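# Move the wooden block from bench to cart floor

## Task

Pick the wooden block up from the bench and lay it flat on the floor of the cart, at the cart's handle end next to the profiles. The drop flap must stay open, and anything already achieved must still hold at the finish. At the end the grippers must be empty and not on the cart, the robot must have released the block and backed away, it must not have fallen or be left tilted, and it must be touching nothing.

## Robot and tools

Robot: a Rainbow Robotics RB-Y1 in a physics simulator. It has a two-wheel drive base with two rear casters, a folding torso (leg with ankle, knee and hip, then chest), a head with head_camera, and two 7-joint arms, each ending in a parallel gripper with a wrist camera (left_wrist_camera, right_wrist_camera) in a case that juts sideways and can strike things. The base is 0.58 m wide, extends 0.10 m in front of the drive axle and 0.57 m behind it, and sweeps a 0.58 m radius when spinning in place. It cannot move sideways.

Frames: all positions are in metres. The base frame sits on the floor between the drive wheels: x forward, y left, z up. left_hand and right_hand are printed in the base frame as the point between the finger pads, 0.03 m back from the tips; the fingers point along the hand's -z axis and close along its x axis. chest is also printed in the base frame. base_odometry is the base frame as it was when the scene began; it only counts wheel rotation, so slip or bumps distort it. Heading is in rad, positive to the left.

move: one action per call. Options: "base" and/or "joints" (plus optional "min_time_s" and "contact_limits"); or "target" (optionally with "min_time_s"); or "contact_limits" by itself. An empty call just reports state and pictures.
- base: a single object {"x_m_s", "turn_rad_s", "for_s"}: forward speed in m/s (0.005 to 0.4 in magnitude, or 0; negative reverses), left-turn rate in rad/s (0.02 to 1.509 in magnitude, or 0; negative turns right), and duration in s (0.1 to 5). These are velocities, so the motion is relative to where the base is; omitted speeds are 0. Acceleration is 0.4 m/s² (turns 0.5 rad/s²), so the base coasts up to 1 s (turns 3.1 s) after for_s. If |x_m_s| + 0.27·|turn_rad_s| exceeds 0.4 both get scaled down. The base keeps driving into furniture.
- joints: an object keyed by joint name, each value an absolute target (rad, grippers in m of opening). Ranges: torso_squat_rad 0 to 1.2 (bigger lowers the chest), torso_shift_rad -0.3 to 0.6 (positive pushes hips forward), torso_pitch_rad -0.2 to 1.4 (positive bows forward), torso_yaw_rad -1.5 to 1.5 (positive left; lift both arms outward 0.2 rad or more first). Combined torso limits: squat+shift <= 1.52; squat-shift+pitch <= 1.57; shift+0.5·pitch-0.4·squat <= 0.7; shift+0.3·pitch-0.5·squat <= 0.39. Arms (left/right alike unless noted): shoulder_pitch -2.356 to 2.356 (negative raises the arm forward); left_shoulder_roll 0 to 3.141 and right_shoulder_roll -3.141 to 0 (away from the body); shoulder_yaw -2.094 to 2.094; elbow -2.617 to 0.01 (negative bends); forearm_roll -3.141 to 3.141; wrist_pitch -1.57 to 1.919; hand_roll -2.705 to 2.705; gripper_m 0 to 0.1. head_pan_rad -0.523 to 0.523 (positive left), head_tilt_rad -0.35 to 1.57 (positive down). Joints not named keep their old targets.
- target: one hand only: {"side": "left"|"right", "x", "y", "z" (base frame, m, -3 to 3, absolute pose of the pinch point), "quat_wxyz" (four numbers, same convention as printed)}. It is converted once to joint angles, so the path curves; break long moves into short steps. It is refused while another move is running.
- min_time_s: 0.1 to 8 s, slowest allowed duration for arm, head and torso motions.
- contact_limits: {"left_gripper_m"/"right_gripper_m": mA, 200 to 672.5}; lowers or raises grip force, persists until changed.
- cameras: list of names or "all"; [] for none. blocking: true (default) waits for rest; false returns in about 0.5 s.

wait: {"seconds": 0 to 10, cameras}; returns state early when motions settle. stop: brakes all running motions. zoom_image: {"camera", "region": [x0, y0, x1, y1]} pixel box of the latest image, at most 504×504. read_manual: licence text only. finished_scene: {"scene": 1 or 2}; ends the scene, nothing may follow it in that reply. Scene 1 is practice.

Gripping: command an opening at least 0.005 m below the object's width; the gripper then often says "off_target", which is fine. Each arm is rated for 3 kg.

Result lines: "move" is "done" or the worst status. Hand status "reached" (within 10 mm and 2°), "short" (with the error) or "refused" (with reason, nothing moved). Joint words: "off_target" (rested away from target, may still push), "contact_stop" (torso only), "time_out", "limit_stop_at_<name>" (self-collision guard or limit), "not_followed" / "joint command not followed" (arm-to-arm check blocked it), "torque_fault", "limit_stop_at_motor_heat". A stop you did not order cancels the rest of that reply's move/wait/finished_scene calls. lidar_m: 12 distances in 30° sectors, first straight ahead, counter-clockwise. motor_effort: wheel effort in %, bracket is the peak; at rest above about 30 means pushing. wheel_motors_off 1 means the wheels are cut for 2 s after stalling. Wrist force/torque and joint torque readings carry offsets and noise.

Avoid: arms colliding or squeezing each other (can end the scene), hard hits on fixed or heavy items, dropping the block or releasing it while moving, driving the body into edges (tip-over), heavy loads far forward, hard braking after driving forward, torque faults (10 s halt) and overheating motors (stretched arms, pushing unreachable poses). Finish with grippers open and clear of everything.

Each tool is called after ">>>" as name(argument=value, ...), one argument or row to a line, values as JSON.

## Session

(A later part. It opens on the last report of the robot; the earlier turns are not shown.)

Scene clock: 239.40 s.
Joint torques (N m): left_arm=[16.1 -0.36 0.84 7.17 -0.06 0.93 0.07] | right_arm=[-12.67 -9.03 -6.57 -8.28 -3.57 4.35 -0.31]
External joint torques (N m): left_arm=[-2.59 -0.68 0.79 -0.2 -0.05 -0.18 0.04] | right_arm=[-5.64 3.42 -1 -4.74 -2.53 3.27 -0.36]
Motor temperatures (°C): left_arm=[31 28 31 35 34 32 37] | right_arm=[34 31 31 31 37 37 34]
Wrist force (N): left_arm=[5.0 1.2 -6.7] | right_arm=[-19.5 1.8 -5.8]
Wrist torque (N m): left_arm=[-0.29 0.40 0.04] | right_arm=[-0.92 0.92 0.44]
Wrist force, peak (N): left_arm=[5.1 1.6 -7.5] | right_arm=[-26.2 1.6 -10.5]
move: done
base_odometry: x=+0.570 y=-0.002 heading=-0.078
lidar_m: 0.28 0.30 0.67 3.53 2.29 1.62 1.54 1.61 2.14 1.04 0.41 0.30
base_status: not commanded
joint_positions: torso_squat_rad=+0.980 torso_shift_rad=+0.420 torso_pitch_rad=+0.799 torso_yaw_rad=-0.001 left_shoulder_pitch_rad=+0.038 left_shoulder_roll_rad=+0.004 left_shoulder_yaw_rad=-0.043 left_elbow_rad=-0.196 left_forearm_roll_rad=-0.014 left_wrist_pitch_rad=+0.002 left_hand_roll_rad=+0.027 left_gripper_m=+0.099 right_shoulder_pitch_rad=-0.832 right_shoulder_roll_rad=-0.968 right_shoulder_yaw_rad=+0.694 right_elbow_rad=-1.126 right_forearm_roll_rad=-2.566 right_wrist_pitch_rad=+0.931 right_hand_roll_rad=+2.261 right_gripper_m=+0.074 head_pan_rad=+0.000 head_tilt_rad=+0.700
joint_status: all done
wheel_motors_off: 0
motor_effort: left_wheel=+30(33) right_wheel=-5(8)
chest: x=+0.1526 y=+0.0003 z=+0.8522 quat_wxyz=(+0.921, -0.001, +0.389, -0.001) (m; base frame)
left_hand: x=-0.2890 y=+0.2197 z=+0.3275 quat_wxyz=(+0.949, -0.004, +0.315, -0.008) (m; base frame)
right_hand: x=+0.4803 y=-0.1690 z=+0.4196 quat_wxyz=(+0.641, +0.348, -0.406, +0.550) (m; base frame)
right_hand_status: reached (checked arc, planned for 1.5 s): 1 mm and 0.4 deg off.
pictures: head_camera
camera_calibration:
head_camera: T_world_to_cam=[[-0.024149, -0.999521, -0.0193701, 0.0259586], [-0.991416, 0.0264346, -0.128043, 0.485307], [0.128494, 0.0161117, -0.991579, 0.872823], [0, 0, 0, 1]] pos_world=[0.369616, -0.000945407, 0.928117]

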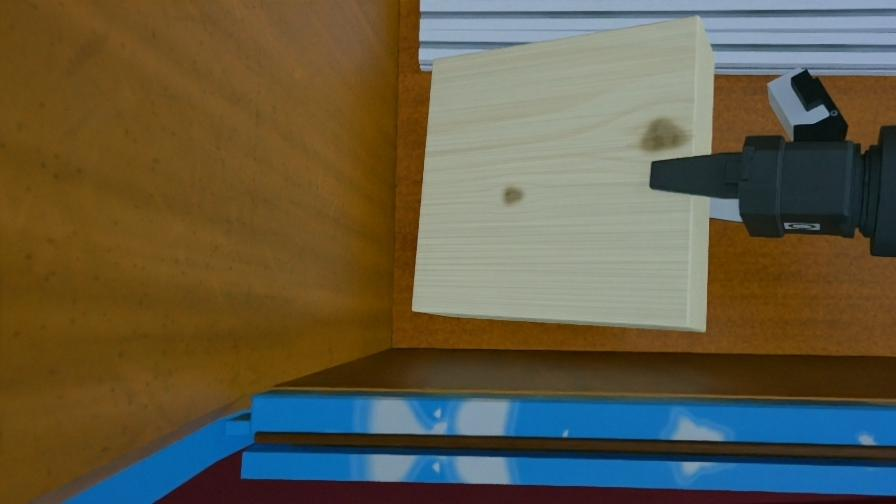

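>>> move(
  target={"side":"right","x":0.489,"y":-0.169,"z":0.423,"quat_wxyz":[0.6283,0.3584,-0.4002,0.5627]},
  min_time_s=1.2,
  cameras=[],
)

>>> move(
  target={"side":"right","x":0.489,"y":-0.169,"z":0.412,"quat_wxyz":[0.6283,0.3584,-0.4002,0.5627]},
  min_time_s=1.5,
  cameras=["head_camera"],
)

Scene clock: 243.73 s.
Joint torques (N m): left_arm=[16.4 -0.57 0.54 7.32 -0.06 0.96 -0.02] | right_arm=[-16.17 -9.66 -9.26 -9.53 -5.38 5.52 -0.24]
External joint torques (N m): left_arm=[-2.29 -0.89 0.5 -0.04 -0.05 -0.15 -0.06] | right_arm=[-8.37 3.02 -3.64 -6.22 -4.3 4.47 -0.28]
Motor temperatures (°C): left_arm=[31 28 31 35 34 32 37] | right_arm=[34 31 31 31 36 37 34]
Wrist force (N): left_arm=[4.6 1.2 -7.1] | right_arm=[-25.3 1.8 -11.0]
Wrist torque (N m): left_arm=[-0.22 0.40 0.03] | right_arm=[-0.34 1.92 -0.12]
Wrist force, peak (N): left_arm=[5.3 0.7 -7.8] | right_arm=[-25.7 2.0 -11.2]
move: done
base_odometry: x=+0.570 y=-0.002 heading=-0.078
lidar_m: 0.28 0.30 0.67 3.55 2.28 1.61 1.54 1.60 2.14 1.02 0.40 0.29
base_status: not commanded
joint_positions: torso_squat_rad=+0.980 torso_shift_rad=+0.420 torso_pitch_rad=+0.799 torso_yaw_rad=-0.001 left_shoulder_pitch_rad=+0.038 left_shoulder_roll_rad=+0.004 left_shoulder_yaw_rad=-0.043 left_elbow_rad=-0.196 left_forearm_roll_rad=-0.014 left_wrist_pitch_rad=+0.002 left_hand_roll_rad=+0.027 left_gripper_m=+0.099 right_shoulder_pitch_rad=-0.886 right_shoulder_roll_rad=-0.965 right_shoulder_yaw_rad=+0.713 right_elbow_rad=-1.072 right_forearm_roll_rad=-2.549 right_wrist_pitch_rad=+0.984 right_hand_roll_rad=+2.250 right_gripper_m=+0.074 head_pan_rad=+0.000 head_tilt_rad=+0.700
joint_status: all done
wheel_motors_off: 0
motor_effort: left_wheel=+29(30) right_wheel=-5(7)
chest: x=+0.1526 y=+0.0003 z=+0.8522 quat_wxyz=(+0.921, -0.001, +0.389, -0.001) (m; base frame)
left_hand: x=-0.2890 y=+0.2197 z=+0.3276 quat_wxyz=(+0.949, -0.004, +0.315, -0.008) (m; base frame)
right_hand: x=+0.4879 y=-0.1705 z=+0.4220 quat_wxyz=(+0.632, +0.355, -0.398, +0.563) (m; base frame)
right_hand_status: reached (checked arc, planned for 1.2 s): 2 mm and 0.6 deg off.
pictures: none
No camera images: "cameras" was empty.

Scene clock: 245.57 s.
Joint torques (N m): left_arm=[16.16 -0.86 0.5 7.23 0.06 1.07 -0.02] | right_arm=[-11.38 -8.81 -4.01 -2.79 -1.66 0.24 -1.38]
External joint torques (N m): left_arm=[-2.52 -1.18 0.45 -0.14 0.08 -0.03 -0.05] | right_arm=[-3.34 3.6 1.3 0.37 -0.58 -0.85 -1.43]
Motor temperatures (°C): left_arm=[31 28 31 35 34 32 37] | right_arm=[34 30 31 31 36 37 34]
Wrist force (N): left_arm=[4.9 1.0 -6.7] | right_arm=[-8.4 5.5 5.3]
Wrist torque (N m): left_arm=[-0.27 0.39 0.04] | right_arm=[-0.77 -1.49 1.45]
Wrist force, peak (N): left_arm=[5.0 1.6 -7.5] | right_arm=[-25.4 2.0 -10.3]
move: done
base_odometry: x=+0.570 y=-0.002 heading=-0.078
lidar_m: 0.28 0.30 0.67 3.53 2.29 1.60 1.54 1.62 2.15 1.03 0.41 0.30
base_status: not commanded
joint_positions: torso_squat_rad=+0.980 torso_shift_rad=+0.419 torso_pitch_rad=+0.799 torso_yaw_rad=-0.001 left_shoulder_pitch_rad=+0.038 left_shoulder_roll_rad=+0.004 left_shoulder_yaw_rad=-0.043 left_elbow_rad=-0.196 left_forearm_roll_rad=-0.014 left_wrist_pitch_rad=+0.002 left_hand_roll_rad=+0.027 left_gripper_m=+0.099 right_shoulder_pitch_rad=-0.909 right_shoulder_roll_rad=-0.924 right_shoulder_yaw_rad=+0.718 right_elbow_rad=-0.993 right_forearm_roll_rad=-2.545 right_wrist_pitch_rad=+1.017 right_hand_roll_rad=+2.280 right_gripper_m=+0.074 head_pan_rad=+0.000 head_tilt_rad=+0.700
joint_status: all done
wheel_motors_off: 0
motor_effort: left_wheel=+27(30) right_wheel=-2(7)
chest: x=+0.1525 y=+0.0003 z=+0.8523 quat_wxyz=(+0.921, -0.001, +0.389, -0.001) (m; base frame)
left_hand: x=-0.2889 y=+0.2197 z=+0.3275 quat_wxyz=(+0.949, -0.004, +0.315, -0.008) (m; base frame)
right_hand: x=+0.4882 y=-0.1694 z=+0.4127 quat_wxyz=(+0.630, +0.356, -0.399, +0.563) (m; base frame)
right_hand_status: reached (checked arc, planned for 1.5 s): 1 mm and 0.3 deg off.
pictures: head_camera
camera_calibration:
head_camera: T_world_to_cam=[[-0.0242437, -0.999518, -0.0193876, 0.0259092], [-0.991376, 0.0265355, -0.128335, 0.485393], [0.128788, 0.0161091, -0.991541, 0.872904], [0, 0, 0, 1]] pos_world=[0.369415, -0.0010451, 0.928316]

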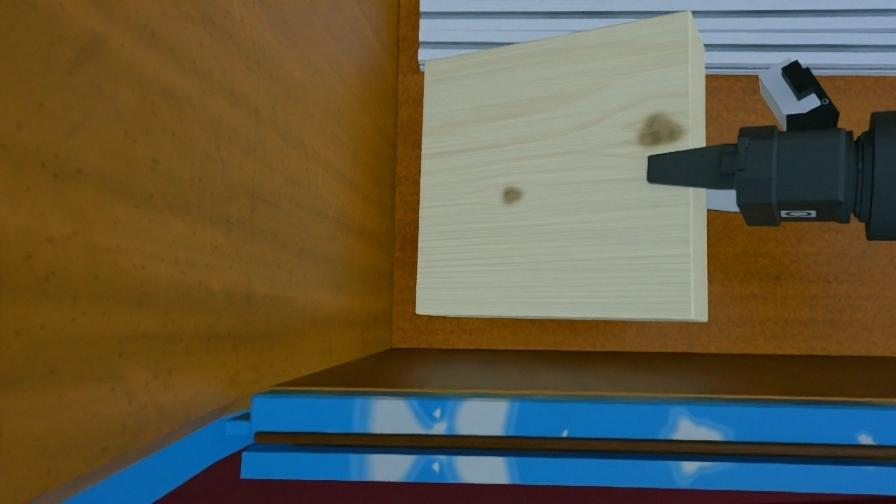

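>>> move(
  joints={"right_gripper_m":0.08},
  cameras=["head_camera"],
)

>>> move(
  target={"side":"right","x":0.488,"y":-0.182,"z":0.392,"quat_wxyz":[0.6515,0.3234,-0.3611,0.5835]},
  min_time_s=1.5,
  cameras=["head_camera"],
)

Scene clock: 248.30 s.
Joint torques (N m): left_arm=[16.08 -0.45 0.68 7.21 0 0.99 -0.03] | right_arm=[-10.91 -10.52 -5.85 -4.77 -2.22 2.22 -0.4]
External joint torques (N m): left_arm=[-2.6 -0.78 0.64 -0.15 0.01 -0.12 -0.06] | right_arm=[-2.87 1.88 -0.55 -1.6 -1.14 1.12 -0.45]
Motor temperatures (°C): left_arm=[31 28 31 35 34 32 37] | right_arm=[34 30 31 31 36 37 34]
Wrist force (N): left_arm=[4.9 1.6 -6.0] | right_arm=[-13.5 1.9 -3.8]
Wrist torque (N m): left_arm=[-0.31 0.42 0.05] | right_arm=[-0.36 -0.33 0.00]
Wrist force, peak (N): left_arm=[5.4 1.0 -7.8] | right_arm=[-14.7 3.2 -4.5]
move: done
base_odometry: x=+0.570 y=-0.002 heading=-0.078
lidar_m: 0.28 0.30 0.68 3.52 2.28 1.62 1.54 1.60 2.15 1.03 0.40 0.30
base_status: not commanded
joint_positions: torso_squat_rad=+0.980 torso_shift_rad=+0.419 torso_pitch_rad=+0.799 torso_yaw_rad=-0.001 left_shoulder_pitch_rad=+0.038 left_shoulder_roll_rad=+0.004 left_shoulder_yaw_rad=-0.043 left_elbow_rad=-0.196 left_forearm_roll_rad=-0.014 left_wrist_pitch_rad=+0.002 left_hand_roll_rad=+0.027 left_gripper_m=+0.099 right_shoulder_pitch_rad=-0.909 right_shoulder_roll_rad=-0.924 right_shoulder_yaw_rad=+0.718 right_elbow_rad=-0.992 right_forearm_roll_rad=-2.545 right_wrist_pitch_rad=+1.017 right_hand_roll_rad=+2.279 right_gripper_m=+0.080 head_pan_rad=+0.000 head_tilt_rad=+0.700
joint_status: all done
wheel_motors_off: 0
motor_effort: left_wheel=+27(27) right_wheel=-3(4)
chest: x=+0.1525 y=+0.0003 z=+0.8523 quat_wxyz=(+0.921, -0.001, +0.389, -0.001) (m; base frame)
left_hand: x=-0.2889 y=+0.2198 z=+0.3275 quat_wxyz=(+0.949, -0.004, +0.315, -0.008) (m; base frame)
right_hand: x=+0.4881 y=-0.1693 z=+0.4124 quat_wxyz=(+0.630, +0.356, -0.399, +0.563) (m; base frame)
pictures: head_camera
camera_calibration:
head_camera: T_world_to_cam=[[-0.024133, -0.999519, -0.0194755, 0.0259494], [-0.991378, 0.0264371, -0.128336, 0.485395], [0.128789, 0.0162105, -0.991539, 0.872902], [0, 0, 0, 1]] pos_world=[0.369416, -0.00104565, 0.928315]

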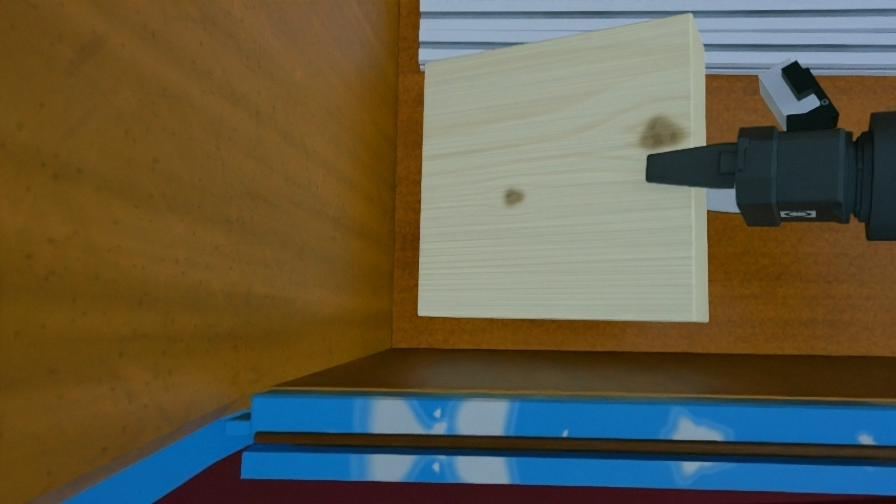

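Scene clock: 250.13 s.
Joint torques (N m): left_arm=[16.09 -0.7 0.91 7.11 -0.22 0.89 0.01] | right_arm=[-11.21 -14.02 -3.82 -3.58 -0.28 -0.56 -0.37]
External joint torques (N m): left_arm=[-2.59 -1.03 0.87 -0.26 -0.2 -0.22 -0.02] | right_arm=[-3.07 -1.33 1.54 -0.65 0.7 -1.51 -0.41]
Motor temperatures (°C): left_arm=[31 28 31 35 34 32 37] | right_arm=[34 30 31 31 36 37 34]
Wrist force (N): left_arm=[4.8 1.6 -6.5] | right_arm=[-6.0 5.4 5.3]
Wrist torque (N m): left_arm=[-0.30 0.42 0.08] | right_arm=[-0.40 -2.12 0.20]
Wrist force, peak (N): left_arm=[5.2 1.2 -7.1] | right_arm=[-13.7 2.5 -6.4]
move: done
base_odometry: x=+0.570 y=-0.002 heading=-0.078
lidar_m: 0.27 0.30 0.66 3.53 2.27 1.62 1.54 1.61 2.16 1.02 0.41 0.30
base_status: not commanded
joint_positions: torso_squat_rad=+0.980 torso_shift_rad=+0.419 torso_pitch_rad=+0.799 torso_yaw_rad=-0.001 left_shoulder_pitch_rad=+0.038 left_shoulder_roll_rad=+0.004 left_shoulder_yaw_rad=-0.043 left_elbow_rad=-0.196 left_forearm_roll_rad=-0.014 left_wrist_pitch_rad=+0.002 left_hand_roll_rad=+0.027 left_gripper_m=+0.099 right_shoulder_pitch_rad=-0.924 right_shoulder_roll_rad=-0.947 right_shoulder_yaw_rad=+0.762 right_elbow_rad=-1.007 right_forearm_roll_rad=-2.480 right_wrist_pitch_rad=+0.929 right_hand_roll_rad=+2.228 right_gripper_m=+0.080 head_pan_rad=+0.000 head_tilt_rad=+0.700
joint_status: all done
wheel_motors_off: 0
motor_effort: left_wheel=+27(28) right_wheel=-3(5)
chest: x=+0.1525 y=+0.0003 z=+0.8523 quat_wxyz=(+0.921, -0.001, +0.389, -0.001) (m; base frame)
left_hand: x=-0.2889 y=+0.2198 z=+0.3275 quat_wxyz=(+0.949, -0.004, +0.315, -0.008) (m; base frame)
right_hand: x=+0.4877 y=-0.1820 z=+0.3919 quat_wxyz=(+0.652, +0.324, -0.361, +0.583) (m; base frame)
right_hand_status: reached (checked arc, planned for 1.5 s): 0 mm and 0.1 deg off.
pictures: head_camera
camera_calibration:
head_camera: T_world_to_cam=[[-0.0242323, -0.999516, -0.0194868, 0.0259969], [-0.991376, 0.0265369, -0.128333, 0.48539], [0.128788, 0.016209, -0.99154, 0.872902], [0, 0, 0, 1]] pos_world=[0.369415, -0.00104535, 0.928315]

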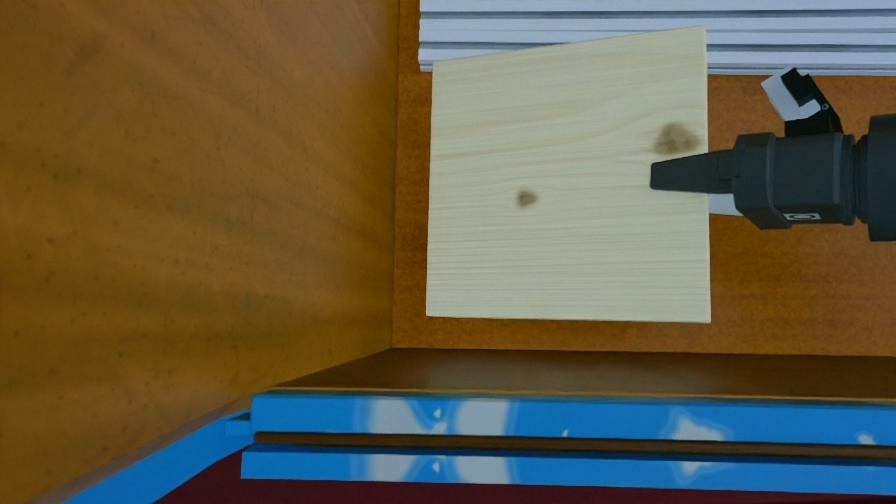

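>>> move(
  joints={"right_gripper_m":0.09},
  cameras=[],
)

>>> move(
  target={"side":"right","x":0.487,"y":-0.196,"z":0.374,"quat_wxyz":[0.6695,0.2925,-0.3266,0.5996]},
  min_time_s=1.5,
  cameras=["head_camera"],
)

>>> move(
  joints={"right_gripper_m":0.1},
  cameras=[],
)

Scene clock: 251.87 s.
Joint torques (N m): left_arm=[15.92 -0.57 0.79 7.17 0.04 0.93 0.07] | right_arm=[-11.21 -13.73 -5.37 -4.42 -1.87 2.2 -0.42]
External joint torques (N m): left_arm=[-2.76 -0.89 0.75 -0.19 0.05 -0.18 0.04] | right_arm=[-3.07 -1.05 -0.02 -1.49 -0.89 1.24 -0.46]
Motor temperatures (°C): left_arm=[31 28 31 35 34 32 37] | right_arm=[34 30 31 31 36 37 34]
Wrist force (N): left_arm=[4.4 1.4 -7.2] | right_arm=[-13.0 1.4 -6.0]
Wrist torque (N m): left_arm=[-0.28 0.37 0.13] | right_arm=[-0.36 -0.31 -0.01]
Wrist force, peak (N): left_arm=[4.7 1.2 -7.7] | right_arm=[-13.3 1.5 -7.3]
move: done
base_odometry: x=+0.570 y=-0.002 heading=-0.078
lidar_m: 0.28 0.30 0.67 3.54 2.28 1.62 1.54 1.61 2.14 1.02 0.40 0.29
base_status: not commanded
joint_positions: torso_squat_rad=+0.980 torso_shift_rad=+0.419 torso_pitch_rad=+0.799 torso_yaw_rad=-0.001 left_shoulder_pitch_rad=+0.038 left_shoulder_roll_rad=+0.004 left_shoulder_yaw_rad=-0.043 left_elbow_rad=-0.196 left_forearm_roll_rad=-0.014 left_wrist_pitch_rad=+0.002 left_hand_roll_rad=+0.027 left_gripper_m=+0.099 right_shoulder_pitch_rad=-0.924 right_shoulder_roll_rad=-0.947 right_shoulder_yaw_rad=+0.762 right_elbow_rad=-1.007 right_forearm_roll_rad=-2.480 right_wrist_pitch_rad=+0.929 right_hand_roll_rad=+2.228 right_gripper_m=+0.090 head_pan_rad=+0.000 head_tilt_rad=+0.700
joint_status: all done
wheel_motors_off: 0
motor_effort: left_wheel=+27(27) right_wheel=-2(5)
chest: x=+0.1525 y=+0.0003 z=+0.8523 quat_wxyz=(+0.921, -0.001, +0.389, -0.001) (m; base frame)
left_hand: x=-0.2889 y=+0.2198 z=+0.3275 quat_wxyz=(+0.949, -0.004, +0.315, -0.008) (m; base frame)
right_hand: x=+0.4877 y=-0.1822 z=+0.3917 quat_wxyz=(+0.652, +0.323, -0.361, +0.583) (m; base frame)
pictures: none
No camera images: "cameras" was empty.

Scene clock: 253.70 s.
Joint torques (N m): left_arm=[15.86 -0.62 0.9 7.23 -0.1 0.9 -0.04] | right_arm=[-13.19 -15.24 -6.32 -5.81 -2.13 1.6 -0.21]
External joint torques (N m): left_arm=[-2.82 -0.94 0.86 -0.14 -0.09 -0.2 -0.07] | right_arm=[-4.99 -2.29 -0.97 -3.14 -1.25 0.8 -0.25]
Motor temperatures (°C): left_arm=[31 28 31 35 34 32 37] | right_arm=[34 30 31 31 36 37 34]
Wrist force (N): left_arm=[4.5 0.7 -7.0] | right_arm=[-13.6 2.8 -6.6]
Wrist torque (N m): left_arm=[-0.21 0.37 0.07] | right_arm=[-0.26 -0.22 -0.11]
Wrist force, peak (N): left_arm=[5.1 0.6 -7.4] | right_arm=[-13.8 3.6 -7.0]
move: done
base_odometry: x=+0.570 y=-0.002 heading=-0.078
lidar_m: 0.28 0.30 0.67 3.54 2.27 1.62 1.54 1.60 2.16 1.02 0.40 0.30
base_status: not commanded
joint_positions: torso_squat_rad=+0.980 torso_shift_rad=+0.419 torso_pitch_rad=+0.799 torso_yaw_rad=-0.001 left_shoulder_pitch_rad=+0.038 left_shoulder_roll_rad=+0.004 left_shoulder_yaw_rad=-0.043 left_elbow_rad=-0.196 left_forearm_roll_rad=-0.014 left_wrist_pitch_rad=+0.002 left_hand_roll_rad=+0.027 left_gripper_m=+0.099 right_shoulder_pitch_rad=-0.939 right_shoulder_roll_rad=-0.966 right_shoulder_yaw_rad=+0.807 right_elbow_rad=-1.016 right_forearm_roll_rad=-2.419 right_wrist_pitch_rad=+0.851 right_hand_roll_rad=+2.174 right_gripper_m=+0.090 head_pan_rad=+0.000 head_tilt_rad=+0.700
joint_status: all done
wheel_motors_off: 0
motor_effort: left_wheel=+27(27) right_wheel=-4(5)
chest: x=+0.1525 y=+0.0003 z=+0.8523 quat_wxyz=(+0.921, -0.001, +0.389, -0.001) (m; base frame)
left_hand: x=-0.2889 y=+0.2198 z=+0.3275 quat_wxyz=(+0.949, -0.004, +0.315, -0.008) (m; base frame)
right_hand: x=+0.4862 y=-0.1963 z=+0.3734 quat_wxyz=(+0.670, +0.293, -0.326, +0.599) (m; base frame)
right_hand_status: reached (checked arc, planned for 1.5 s): 1 mm and 0.1 deg off.
pictures: head_camera
camera_calibration:
head_camera: T_world_to_cam=[[-0.0241217, -0.999517, -0.0195748, 0.0260371], [-0.991379, 0.0264386, -0.128334, 0.485392], [0.128789, 0.0163104, -0.991538, 0.8729], [0, 0, 0, 1]] pos_world=[0.369416, -0.0010459, 0.928315]

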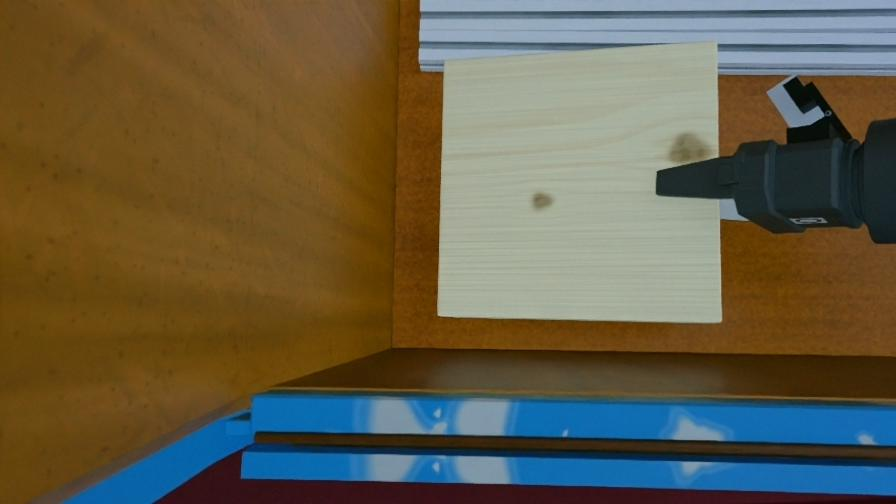

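Scene clock: 254.27 s.
Joint torques (N m): left_arm=[16.12 -0.5 1 7.29 -0.05 1.02 0.12] | right_arm=[-12.9 -15.04 -6.34 -5.65 -2.04 1.99 -0.16]
External joint torques (N m): left_arm=[-2.57 -0.82 0.96 -0.07 -0.04 -0.08 0.08] | right_arm=[-4.69 -2.09 -0.99 -2.98 -1.17 1.18 -0.2]
Motor temperatures (°C): left_arm=[31 28 31 35 34 32 37] | right_arm=[34 30 31 31 36 37 34]
Wrist force (N): left_arm=[4.3 1.2 -6.7] | right_arm=[-13.1 2.3 -7.3]
Wrist torque (N m): left_arm=[-0.26 0.39 0.06] | right_arm=[-0.35 -0.21 -0.05]
Wrist force, peak (N): left_arm=[4.8 0.7 -7.7] | right_arm=[-13.2 2.2 -7.5]
move: done
base_odometry: x=+0.570 y=-0.002 heading=-0.078
lidar_m: 0.28 0.30 0.67 3.53 2.28 1.61 1.54 1.61 2.15 1.02 0.40 0.29
base_status: not commanded
joint_positions: torso_squat_rad=+0.980 torso_shift_rad=+0.419 torso_pitch_rad=+0.799 torso_yaw_rad=-0.001 left_shoulder_pitch_rad=+0.038 left_shoulder_roll_rad=+0.004 left_shoulder_yaw_rad=-0.043 left_elbow_rad=-0.196 left_forearm_roll_rad=-0.014 left_wrist_pitch_rad=+0.002 left_hand_roll_rad=+0.027 left_gripper_m=+0.099 right_shoulder_pitch_rad=-0.939 right_shoulder_roll_rad=-0.966 right_shoulder_yaw_rad=+0.807 right_elbow_rad=-1.016 right_forearm_roll_rad=-2.419 right_wrist_pitch_rad=+0.851 right_hand_roll_rad=+2.174 right_gripper_m=+0.099 head_pan_rad=+0.000 head_tilt_rad=+0.700
joint_status: all done
wheel_motors_off: 0
motor_effort: left_wheel=+26(27) right_wheel=-3(5)
chest: x=+0.1525 y=+0.0003 z=+0.8523 quat_wxyz=(+0.921, -0.001, +0.389, -0.001) (m; base frame)
left_hand: x=-0.2889 y=+0.2198 z=+0.3275 quat_wxyz=(+0.949, -0.004, +0.315, -0.008) (m; base frame)
right_hand: x=+0.4863 y=-0.1963 z=+0.3734 quat_wxyz=(+0.670, +0.293, -0.326, +0.599) (m; base frame)
pictures: none
No camera images: "cameras" was empty.

Excellent. Final lowering.

>>> move(
  target={"side":"right","x":0.485,"y":-0.213,"z":0.363,"quat_wxyz":[0.6883,0.2553,-0.2851,0.6164]},
  min_time_s=1.5,
  cameras=["head_camera","right_wrist_camera"],
)

Scene clock: 256.87 s.
Joint torques (N m): left_arm=[16.22 -0.55 0.55 7.22 -0.11 0.98 0.06] | right_arm=[-10.34 -15.63 -4.02 -3.2 -0.6 0.51 -0.22]
External joint torques (N m): left_arm=[-2.46 -0.88 0.51 -0.15 -0.09 -0.12 0.03] | right_arm=[-2.08 -2.22 1.56 -0.75 0.13 -0.07 -0.26]
Motor temperatures (°C): left_arm=[31 28 31 35 34 32 37] | right_arm=[34 30 31 31 36 37 34]
Wrist force (N): left_arm=[4.5 1.8 -6.5] | right_arm=[-4.4 2.4 -2.6]
Wrist torque (N m): left_arm=[-0.34 0.35 0.05] | right_arm=[-0.33 -0.17 -0.10]
Wrist force, peak (N): left_arm=[5.2 1.5 -7.3] | right_arm=[-13.8 2.8 -7.0]
move: done
base_odometry: x=+0.570 y=-0.002 heading=-0.078
lidar_m: 0.27 0.31 0.67 3.55 2.28 1.61 1.54 1.61 2.14 1.02 0.41 0.30
base_status: not commanded
joint_positions: torso_squat_rad=+0.980 torso_shift_rad=+0.419 torso_pitch_rad=+0.799 torso_yaw_rad=-0.001 left_shoulder_pitch_rad=+0.037 left_shoulder_roll_rad=+0.004 left_shoulder_yaw_rad=-0.043 left_elbow_rad=-0.196 left_forearm_roll_rad=-0.014 left_wrist_pitch_rad=+0.002 left_hand_roll_rad=+0.027 left_gripper_m=+0.099 right_shoulder_pitch_rad=-0.952 right_shoulder_roll_rad=-1.025 right_shoulder_yaw_rad=+0.875 right_elbow_rad=-1.094 right_forearm_roll_rad=-2.340 right_wrist_pitch_rad=+0.739 right_hand_roll_rad=+2.064 right_gripper_m=+0.099 head_pan_rad=+0.000 head_tilt_rad=+0.700
joint_status: all done
wheel_motors_off: 0
motor_effort: left_wheel=+24(27) right_wheel=-5(7)
chest: x=+0.1525 y=+0.0003 z=+0.8523 quat_wxyz=(+0.921, -0.001, +0.389, -0.001) (m; base frame)
left_hand: x=-0.2889 y=+0.2198 z=+0.3275 quat_wxyz=(+0.949, -0.004, +0.315, -0.008) (m; base frame)
right_hand: x=+0.4849 y=-0.2129 z=+0.3629 quat_wxyz=(+0.688, +0.256, -0.286, +0.616) (m; base frame)
right_hand_status: reached (checked arc, planned for 1.5 s): 0 mm and 0.1 deg off.
pictures: head_camera, right_wrist_camera
camera_calibration:
head_camera: T_world_to_cam=[[-0.0241217, -0.999517, -0.0195748, 0.0260395], [-0.991379, 0.0264386, -0.128334, 0.485491], [0.128789, 0.0163104, -0.991538, 0.872887], [0, 0, 0, 1]] pos_world=[0.369516, -0.0010459, 0.928315]
right_wrist_camera: T_world_to_cam=[[-0.0467565, -0.685506, -0.726564, 0.139183], [-0.898588, -0.288827, 0.330332, 0.281372], [-0.436296, 0.668327, -0.602483, 0.64468], [0, 0, 0, 1]] pos_world=[0.540616, -0.254179, 0.396587]

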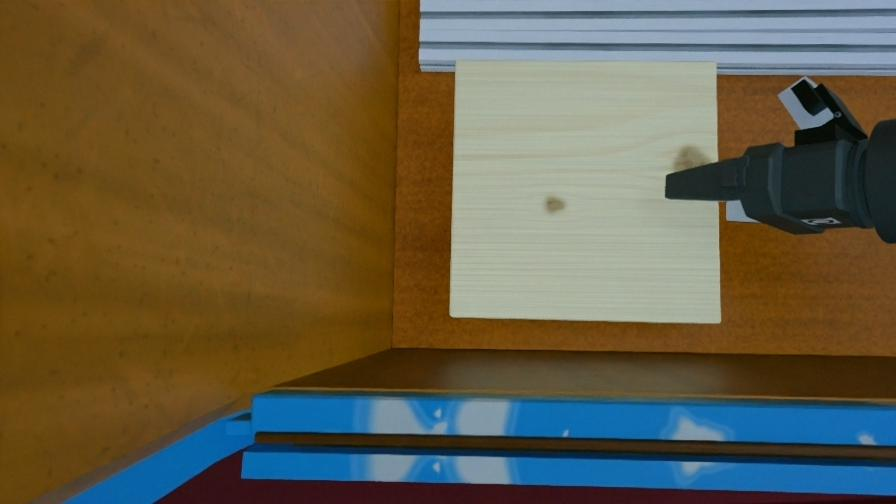

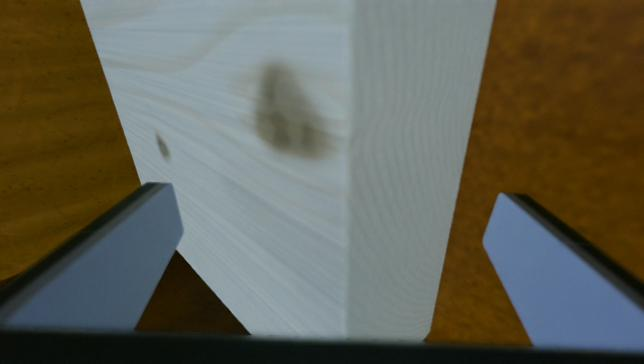

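>>> move(
  target={"side":"right","x":0.482,"y":-0.237,"z":0.382,"quat_wxyz":[0.6883,0.2553,-0.2851,0.6164]},
  min_time_s=1.5,
  cameras=["head_camera"],
)

>>> move(
  target={"side":"right","x":0.477,"y":-0.285,"z":0.43,"quat_wxyz":[0.6883,0.2553,-0.2851,0.6164]},
  min_time_s=1.5,
  cameras=["head_camera"],
)

Scene clock: 261.13 s.
Joint torques (N m): left_arm=[16.34 -0.55 0.87 7.11 -0.1 0.87 0.02] | right_arm=[-5.82 -16.74 -7.42 -2.67 -1.31 0.88 0.32]
External joint torques (N m): left_arm=[-2.34 -0.88 0.83 -0.25 -0.09 -0.23 -0.01] | right_arm=[1.83 -2.14 -1.5 -0.5 -0.57 0.29 0.28]
Motor temperatures (°C): left_arm=[31 28 31 35 34 32 37] | right_arm=[34 31 31 31 36 37 34]
Wrist force (N): left_arm=[4.6 1.9 -7.2] | right_arm=[-4.0 2.3 -2.4]
Wrist torque (N m): left_arm=[-0.36 0.39 0.05] | right_arm=[-0.30 -0.11 -0.10]
Wrist force, peak (N): left_arm=[5.4 0.8 -7.7] | right_arm=[-4.7 2.7 -2.5]
move: done
base_odometry: x=+0.570 y=-0.002 heading=-0.078
lidar_m: 0.28 0.30 0.66 3.53 2.29 1.62 1.54 1.60 2.15 1.03 0.40 0.30
base_status: not commanded
joint_positions: torso_squat_rad=+0.980 torso_shift_rad=+0.419 torso_pitch_rad=+0.799 torso_yaw_rad=-0.001 left_shoulder_pitch_rad=+0.037 left_shoulder_roll_rad=+0.004 left_shoulder_yaw_rad=-0.043 left_elbow_rad=-0.196 left_forearm_roll_rad=-0.014 left_wrist_pitch_rad=+0.002 left_hand_roll_rad=+0.027 left_gripper_m=+0.099 right_shoulder_pitch_rad=-0.910 right_shoulder_roll_rad=-1.114 right_shoulder_yaw_rad=+0.849 right_elbow_rad=-1.164 right_forearm_roll_rad=-2.371 right_wrist_pitch_rad=+0.760 right_hand_roll_rad=+2.067 right_gripper_m=+0.099 head_pan_rad=+0.000 head_tilt_rad=+0.700
joint_status: all done
wheel_motors_off: 0
motor_effort: left_wheel=+24(25) right_wheel=-5(6)
chest: x=+0.1525 y=+0.0003 z=+0.8523 quat_wxyz=(+0.921, -0.001, +0.389, -0.001) (m; base frame)
left_hand: x=-0.2889 y=+0.2198 z=+0.3275 quat_wxyz=(+0.949, -0.004, +0.315, -0.008) (m; base frame)
right_hand: x=+0.4820 y=-0.2367 z=+0.3819 quat_wxyz=(+0.688, +0.256, -0.285, +0.616) (m; base frame)
right_hand_status: reached (checked arc, planned for 1.5 s): 0 mm and 0.0 deg off.
pictures: head_camera
camera_calibration:
head_camera: T_world_to_cam=[[-0.0241217, -0.999517, -0.0195748, 0.0260395], [-0.991379, 0.0264386, -0.128334, 0.485491], [0.128789, 0.0163104, -0.991538, 0.872887], [0, 0, 0, 1]] pos_world=[0.369516, -0.0010459, 0.928315]

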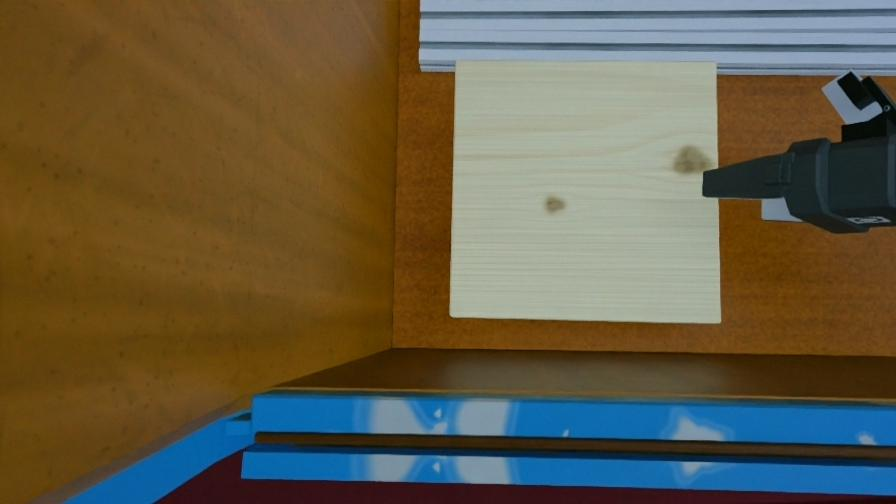

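Scene clock: 262.97 s.
Joint torques (N m): left_arm=[16.14 -0.71 0.74 7.15 -0.06 1.01 0] | right_arm=[-5.07 -18.89 -8.17 -1.73 -1.27 0.83 0.25]
External joint torques (N m): left_arm=[-2.54 -1.04 0.7 -0.22 -0.04 -0.09 -0.03] | right_arm=[1.48 -2.07 -1.64 -0.36 -0.49 0.21 0.21]
Motor temperatures (°C): left_arm=[31 28 31 35 34 32 37] | right_arm=[34 31 31 31 36 37 34]
Wrist force (N): left_arm=[5.0 1.3 -7.0] | right_arm=[-3.9 1.9 -2.6]
Wrist torque (N m): left_arm=[-0.25 0.43 0.09] | right_arm=[-0.24 -0.15 -0.12]
Wrist force, peak (N): left_arm=[4.7 1.6 -7.6] | right_arm=[-4.3 3.2 -2.7]
move: done
base_odometry: x=+0.570 y=-0.002 heading=-0.078
lidar_m: 0.27 0.29 0.67 3.54 2.28 1.62 1.54 1.60 2.14 1.03 0.40 0.29
base_status: not commanded
joint_positions: torso_squat_rad=+0.980 torso_shift_rad=+0.419 torso_pitch_rad=+0.799 torso_yaw_rad=-0.001 left_shoulder_pitch_rad=+0.037 left_shoulder_roll_rad=+0.004 left_shoulder_yaw_rad=-0.043 left_elbow_rad=-0.196 left_forearm_roll_rad=-0.014 left_wrist_pitch_rad=+0.002 left_hand_roll_rad=+0.027 left_gripper_m=+0.099 right_shoulder_pitch_rad=-0.816 right_shoulder_roll_rad=-1.305 right_shoulder_yaw_rad=+0.782 right_elbow_rad=-1.290 right_forearm_roll_rad=-2.470 right_wrist_pitch_rad=+0.820 right_hand_roll_rad=+2.092 right_gripper_m=+0.099 head_pan_rad=+0.000 head_tilt_rad=+0.700
joint_status: all done
wheel_motors_off: 0
motor_effort: left_wheel=+25(25) right_wheel=-4(7)
chest: x=+0.1525 y=+0.0003 z=+0.8523 quat_wxyz=(+0.921, -0.001, +0.389, -0.001) (m; base frame)
left_hand: x=-0.2889 y=+0.2198 z=+0.3275 quat_wxyz=(+0.949, -0.004, +0.315, -0.008) (m; base frame)
right_hand: x=+0.4772 y=-0.2844 z=+0.4296 quat_wxyz=(+0.688, +0.257, -0.284, +0.617) (m; base frame)
right_hand_status: reached (checked arc, planned for 1.5 s): 1 mm and 0.2 deg off.
pictures: head_camera
camera_calibration:
head_camera: T_world_to_cam=[[-0.0241217, -0.999517, -0.0195748, 0.0260395], [-0.991379, 0.0264386, -0.128334, 0.485491], [0.128789, 0.0163104, -0.991538, 0.872887], [0, 0, 0, 1]] pos_world=[0.369516, -0.0010459, 0.928315]

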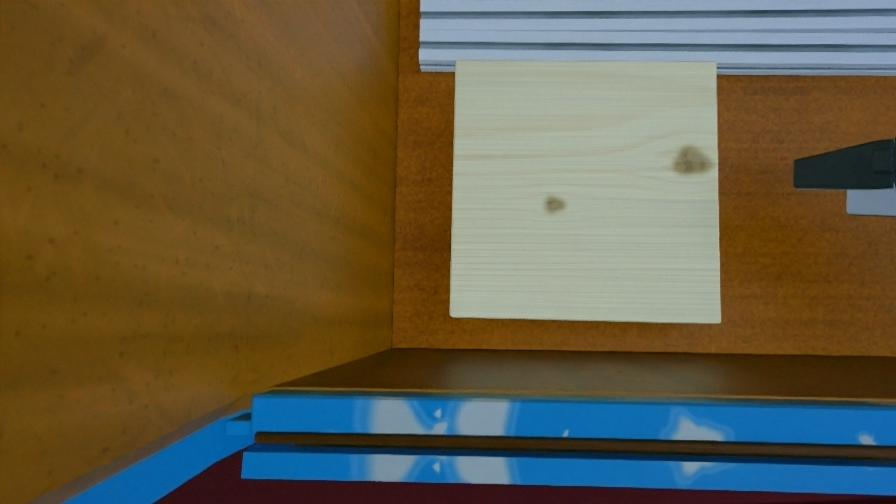

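>>> move(
  joints={"torso_squat_rad":0.4,"torso_shift_rad":0.3,"torso_pitch_rad":0.78},
  min_time_s=4,
  cameras=["head_camera"],
)

>>> move(
  target={"side":"right","x":0.47,"y":-0.3,"z":0.86,"quat_wxyz":[0.6533,0.2706,-0.2706,0.6533]},
  min_time_s=2,
  cameras=["head_camera"],
)

Scene clock: 269.37 s.
Joint torques (N m): left_arm=[16.18 -0.2 1.02 7.07 -0.04 0.91 -0.06] | right_arm=[-7.18 -17.56 -7.12 -1.28 -1.05 0.66 0.25]
External joint torques (N m): left_arm=[-2.12 -0.54 0.98 -0.15 -0.03 -0.16 -0.09] | right_arm=[-0.3 -0.67 -0.43 0.09 -0.26 0.08 0.21]
Motor temperatures (°C): left_arm=[31 28 31 35 34 32 37] | right_arm=[34 31 31 31 36 37 34]
Wrist force (N): left_arm=[4.3 1.2 -6.9] | right_arm=[-4.1 2.5 -2.1]
Wrist torque (N m): left_arm=[-0.30 0.32 0.04] | right_arm=[-0.30 -0.16 -0.07]
Wrist force, peak (N): left_arm=[5.8 0.5 -7.1] | right_arm=[-5.2 1.9 -2.9]
move: done
base_odometry: x=+0.570 y=-0.002 heading=-0.078
lidar_m: 0.28 0.30 0.66 3.53 2.28 1.62 1.54 1.60 2.13 1.03 0.40 0.29
base_status: not commanded
joint_positions: torso_squat_rad=+0.400 torso_shift_rad=+0.300 torso_pitch_rad=+0.780 torso_yaw_rad=-0.001 left_shoulder_pitch_rad=+0.037 left_shoulder_roll_rad=+0.004 left_shoulder_yaw_rad=-0.043 left_elbow_rad=-0.196 left_forearm_roll_rad=-0.014 left_wrist_pitch_rad=+0.002 left_hand_roll_rad=+0.027 left_gripper_m=+0.099 right_shoulder_pitch_rad=-0.815 right_shoulder_roll_rad=-1.305 right_shoulder_yaw_rad=+0.781 right_elbow_rad=-1.290 right_forearm_roll_rad=-2.470 right_wrist_pitch_rad=+0.820 right_hand_roll_rad=+2.092 right_gripper_m=+0.099 head_pan_rad=+0.000 head_tilt_rad=+0.700
joint_status: all done
wheel_motors_off: 0
motor_effort: left_wheel=+8(92) right_wheel=-2(41)
chest: x=+0.1802 y=+0.0000 z=+1.1164 quat_wxyz=(+0.925, +0.000, +0.380, -0.001) (m; base frame)
left_hand: x=-0.2511 y=+0.2199 z=+0.5834 quat_wxyz=(+0.952, -0.004, +0.306, -0.009) (m; base frame)
right_hand: x=+0.5126 y=-0.2848 z=+0.6998 quat_wxyz=(+0.685, +0.251, -0.291, +0.619) (m; base frame)
pictures: head_camera
camera_calibration:
head_camera: T_world_to_cam=[[-0.0241903, -0.999497, -0.0204908, 0.0326431], [-0.988772, 0.026944, -0.146982, 0.567129], [0.14746, 0.0167051, -0.988927, 1.12488], [0, 0, 0, 1]] pos_world=[0.395676, -0.00144538, 1.19645]

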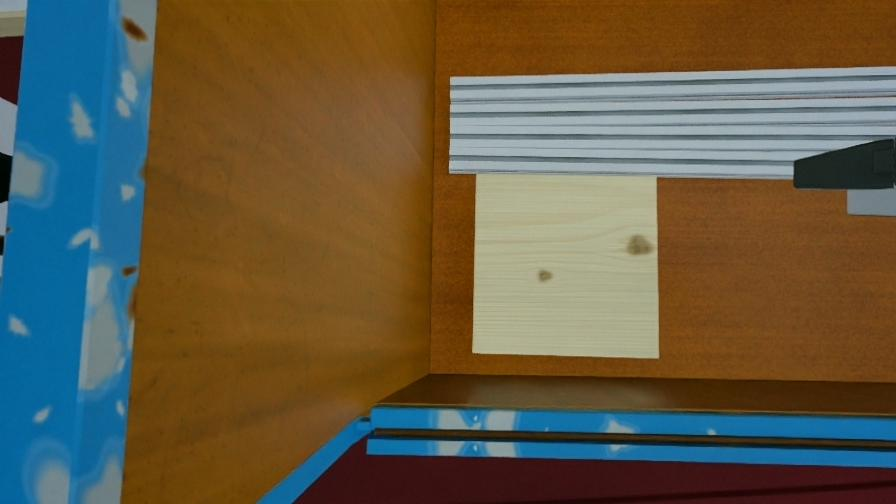

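Scene clock: 271.70 s.
Joint torques (N m): left_arm=[16.29 -0.48 0.8 7.21 -0.09 0.85 -0.02] | right_arm=[-4.83 -18.61 -7.69 0.72 -0.96 0.75 0.31]
External joint torques (N m): left_arm=[-2.01 -0.82 0.76 0 -0.08 -0.23 -0.05] | right_arm=[1.3 -1.98 -1.89 -0.08 -0.31 -0.11 0.28]
Motor temperatures (°C): left_arm=[31 28 31 35 34 32 37] | right_arm=[34 31 31 31 36 37 34]
Wrist force (N): left_arm=[3.9 1.1 -6.8] | right_arm=[-4.4 2.3 -2.7]
Wrist torque (N m): left_arm=[-0.27 0.33 0.10] | right_arm=[-0.32 -0.15 -0.11]
Wrist force, peak (N): left_arm=[5.3 1.2 -7.3] | right_arm=[-4.8 2.6 -3.1]
move: done
base_odometry: x=+0.570 y=-0.002 heading=-0.078
lidar_m: 0.28 0.30 0.67 3.53 2.28 1.62 1.53 1.61 2.15 1.02 0.40 0.29
base_status: not commanded
joint_positions: torso_squat_rad=+0.400 torso_shift_rad=+0.300 torso_pitch_rad=+0.780 torso_yaw_rad=-0.001 left_shoulder_pitch_rad=+0.037 left_shoulder_roll_rad=+0.004 left_shoulder_yaw_rad=-0.043 left_elbow_rad=-0.196 left_forearm_roll_rad=-0.014 left_wrist_pitch_rad=+0.002 left_hand_roll_rad=+0.027 left_gripper_m=+0.099 right_shoulder_pitch_rad=-0.569 right_shoulder_roll_rad=-1.990 right_shoulder_yaw_rad=+0.717 right_elbow_rad=-1.849 right_forearm_roll_rad=-2.977 right_wrist_pitch_rad=+0.791 right_hand_roll_rad=+2.301 right_gripper_m=+0.099 head_pan_rad=+0.000 head_tilt_rad=+0.700
joint_status: all done
wheel_motors_off: 0
motor_effort: left_wheel=+8(8) right_wheel=-4(6)
chest: x=+0.1802 y=+0.0000 z=+1.1164 quat_wxyz=(+0.925, +0.000, +0.380, -0.001) (m; base frame)
left_hand: x=-0.2511 y=+0.2199 z=+0.5834 quat_wxyz=(+0.952, -0.004, +0.306, -0.009) (m; base frame)
right_hand: x=+0.4702 y=-0.3005 z=+0.8597 quat_wxyz=(+0.654, +0.272, -0.267, +0.654) (m; base frame)
right_hand_status: reached (checked arc, planned for 2.0 s): 1 mm and 0.4 deg off.
pictures: head_camera
camera_calibration:
head_camera: T_world_to_cam=[[-0.0242036, -0.999499, -0.0203917, 0.0325301], [-0.988772, 0.0269426, -0.146985, 0.567132], [0.14746, 0.0166052, -0.988929, 1.12488], [0, 0, 0, 1]] pos_world=[0.395676, -0.00144513, 1.19645]

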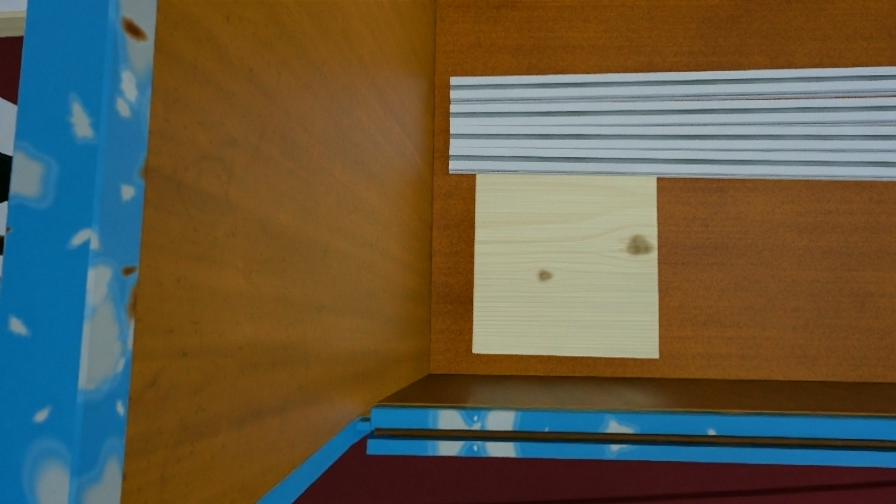

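>>> move(
  base={"x_m_s":-0.2,"for_s":2.5},
  cameras=["head_camera"],
)

>>> move(
  joints={"torso_squat_rad":0.35,"torso_shift_rad":0.0,"torso_pitch_rad":0.0,"head_tilt_rad":0.75},
  min_time_s=4,
  cameras=["head_camera"],
)

Scene clock: 276.30 s.
Joint torques (N m): left_arm=[16.55 -0.75 0.71 7.31 -0.13 0.88 0.01] | right_arm=[-5.38 -17.88 -6.41 0.8 -0.88 0.89 0.23]
External joint torques (N m): left_arm=[-1.75 -1.08 0.67 0.1 -0.11 -0.2 -0.02] | right_arm=[0.75 -1.24 -0.62 0 -0.22 0.04 0.2]
Motor temperatures (°C): left_arm=[31 28 31 35 34 32 37] | right_arm=[34 31 31 31 36 37 34]
Wrist force (N): left_arm=[5.6 1.3 -6.9] | right_arm=[-4.3 2.1 -2.5]
Wrist torque (N m): left_arm=[-0.23 0.54 0.04] | right_arm=[-0.28 -0.14 -0.09]
Wrist force, peak (N): left_arm=[4.5 1.2 -7.9] | right_arm=[-4.9 2.7 -3.0]
move: done
base_odometry: x=+0.072 y=+0.037 heading=-0.079
lidar_m: 0.78 1.05 1.54 4.72 1.56 1.08 1.04 1.08 1.46 3.62 1.10 0.80
base_status: done (sent for 2.5 of 2.5 s)
joint_positions: torso_squat_rad=+0.400 torso_shift_rad=+0.300 torso_pitch_rad=+0.780 torso_yaw_rad=-0.001 left_shoulder_pitch_rad=+0.037 left_shoulder_roll_rad=+0.004 left_shoulder_yaw_rad=-0.043 left_elbow_rad=-0.196 left_forearm_roll_rad=-0.014 left_wrist_pitch_rad=+0.002 left_hand_roll_rad=+0.027 left_gripper_m=+0.099 right_shoulder_pitch_rad=-0.569 right_shoulder_roll_rad=-1.990 right_shoulder_yaw_rad=+0.717 right_elbow_rad=-1.849 right_forearm_roll_rad=-2.977 right_wrist_pitch_rad=+0.791 right_hand_roll_rad=+2.301 right_gripper_m=+0.099 head_pan_rad=+0.000 head_tilt_rad=+0.700
joint_status: not commanded
wheel_motors_off: 0
motor_effort: left_wheel=-5(26) right_wheel=+5(29)
chest: x=+0.1801 y=+0.0001 z=+1.1164 quat_wxyz=(+0.925, +0.000, +0.380, -0.001) (m; base frame)
left_hand: x=-0.2510 y=+0.2199 z=+0.5833 quat_wxyz=(+0.952, -0.004, +0.306, -0.009) (m; base frame)
right_hand: x=+0.4702 y=-0.3005 z=+0.8597 quat_wxyz=(+0.654, +0.272, -0.267, +0.654) (m; base frame)
pictures: head_camera
camera_calibration:
head_camera: T_world_to_cam=[[-0.0242026, -0.999499, -0.0203961, 0.0325345], [-0.988743, 0.0269456, -0.147181, 0.56727], [0.147657, 0.0166043, -0.988899, 1.12488], [0, 0, 0, 1]] pos_world=[0.395575, -0.00144512, 1.19655]

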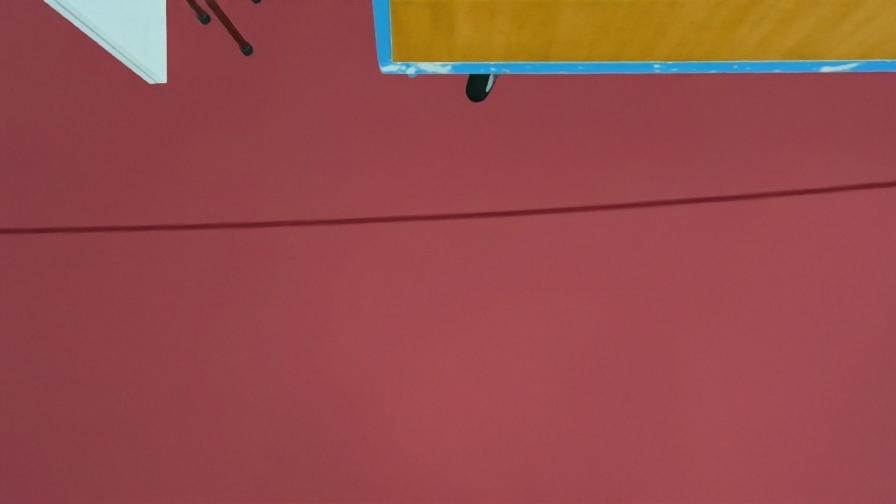

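Scene clock: 280.60 s.
Joint torques (N m): left_arm=[-1.35 -0.76 0.73 -0.63 -0.08 -0.65 0.06] | right_arm=[-9.09 -16.69 -9.95 3.54 -1.2 -0.39 0.22]
External joint torques (N m): left_arm=[0.03 -0.92 0.71 -0.07 -0.09 -0.23 0.07] | right_arm=[0.4 -1.86 -0.01 0.17 -0.17 0 0.2]
Motor temperatures (°C): left_arm=[31 28 31 35 34 32 37] | right_arm=[34 31 31 30 36 37 34]
Wrist force (N): left_arm=[-0.7 1.3 -7.4] | right_arm=[-3.0 6.5 -1.4]
Wrist torque (N m): left_arm=[-0.31 0.06 0.13] | right_arm=[-0.54 -0.04 -0.07]
Wrist force, peak (N): left_arm=[4.1 1.0 -7.8] | right_arm=[-3.3 6.7 -1.9]
move: done
base_odometry: x=+0.072 y=+0.037 heading=-0.079
lidar_m: 0.79 1.03 1.55 4.72 1.55 1.10 1.04 1.10 1.45 3.61 1.10 0.82
base_status: not commanded
joint_positions: torso_squat_rad=+0.350 torso_shift_rad=+0.000 torso_pitch_rad=+0.000 torso_yaw_rad=-0.001 left_shoulder_pitch_rad=+0.037 left_shoulder_roll_rad=+0.004 left_shoulder_yaw_rad=-0.043 left_elbow_rad=-0.196 left_forearm_roll_rad=-0.014 left_wrist_pitch_rad=+0.002 left_hand_roll_rad=+0.027 left_gripper_m=+0.099 right_shoulder_pitch_rad=-0.569 right_shoulder_roll_rad=-1.990 right_shoulder_yaw_rad=+0.716 right_elbow_rad=-1.849 right_forearm_roll_rad=-2.977 right_wrist_pitch_rad=+0.790 right_hand_roll_rad=+2.301 right_gripper_m=+0.099 head_pan_rad=+0.000 head_tilt_rad=+0.750
joint_status: all done
wheel_motors_off: 0
motor_effort: left_wheel=-7(8) right_wheel=+10(11)
chest: x=-0.2280 y=+0.0001 z=+1.2475 quat_wxyz=(+1.000, +0.000, +0.000, -0.001) (m; base frame)
left_hand: x=-0.1595 y=+0.2199 z=+0.5653 quat_wxyz=(+0.997, +0.000, -0.079, -0.009) (m; base frame)
right_hand: x=+0.1587 y=-0.3004 z=+1.2691 quat_wxyz=(+0.503, +0.003, -0.496, +0.708) (m; base frame)
pictures: head_camera
camera_calibration:
head_camera: T_world_to_cam=[[-0.004358, -0.999497, -0.0314003, 0.043685], [-0.638676, 0.0269438, -0.769004, 1.03322], [0.769463, 0.0167033, -0.638473, 1.0279], [0, 0, 0, 1]] pos_world=[-0.130846, -0.00134538, 1.45221]

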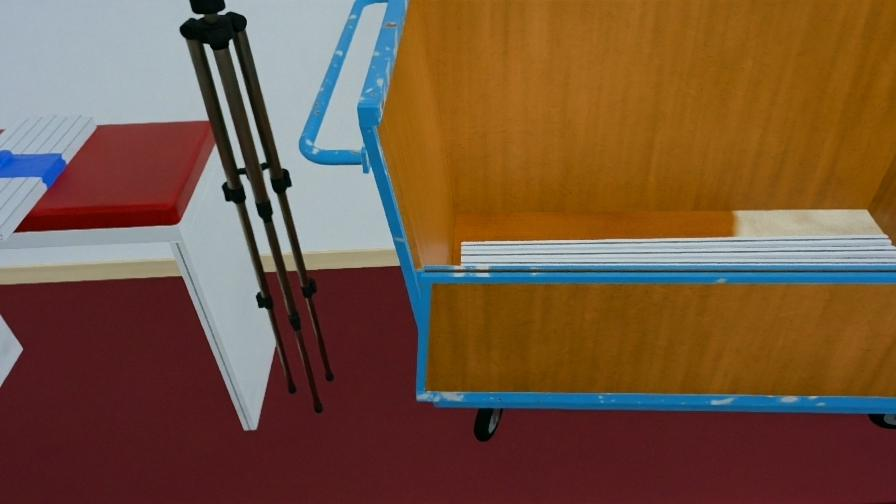

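>>> finished_scene(
  scene=2,
)

The scene is finished: the task was done.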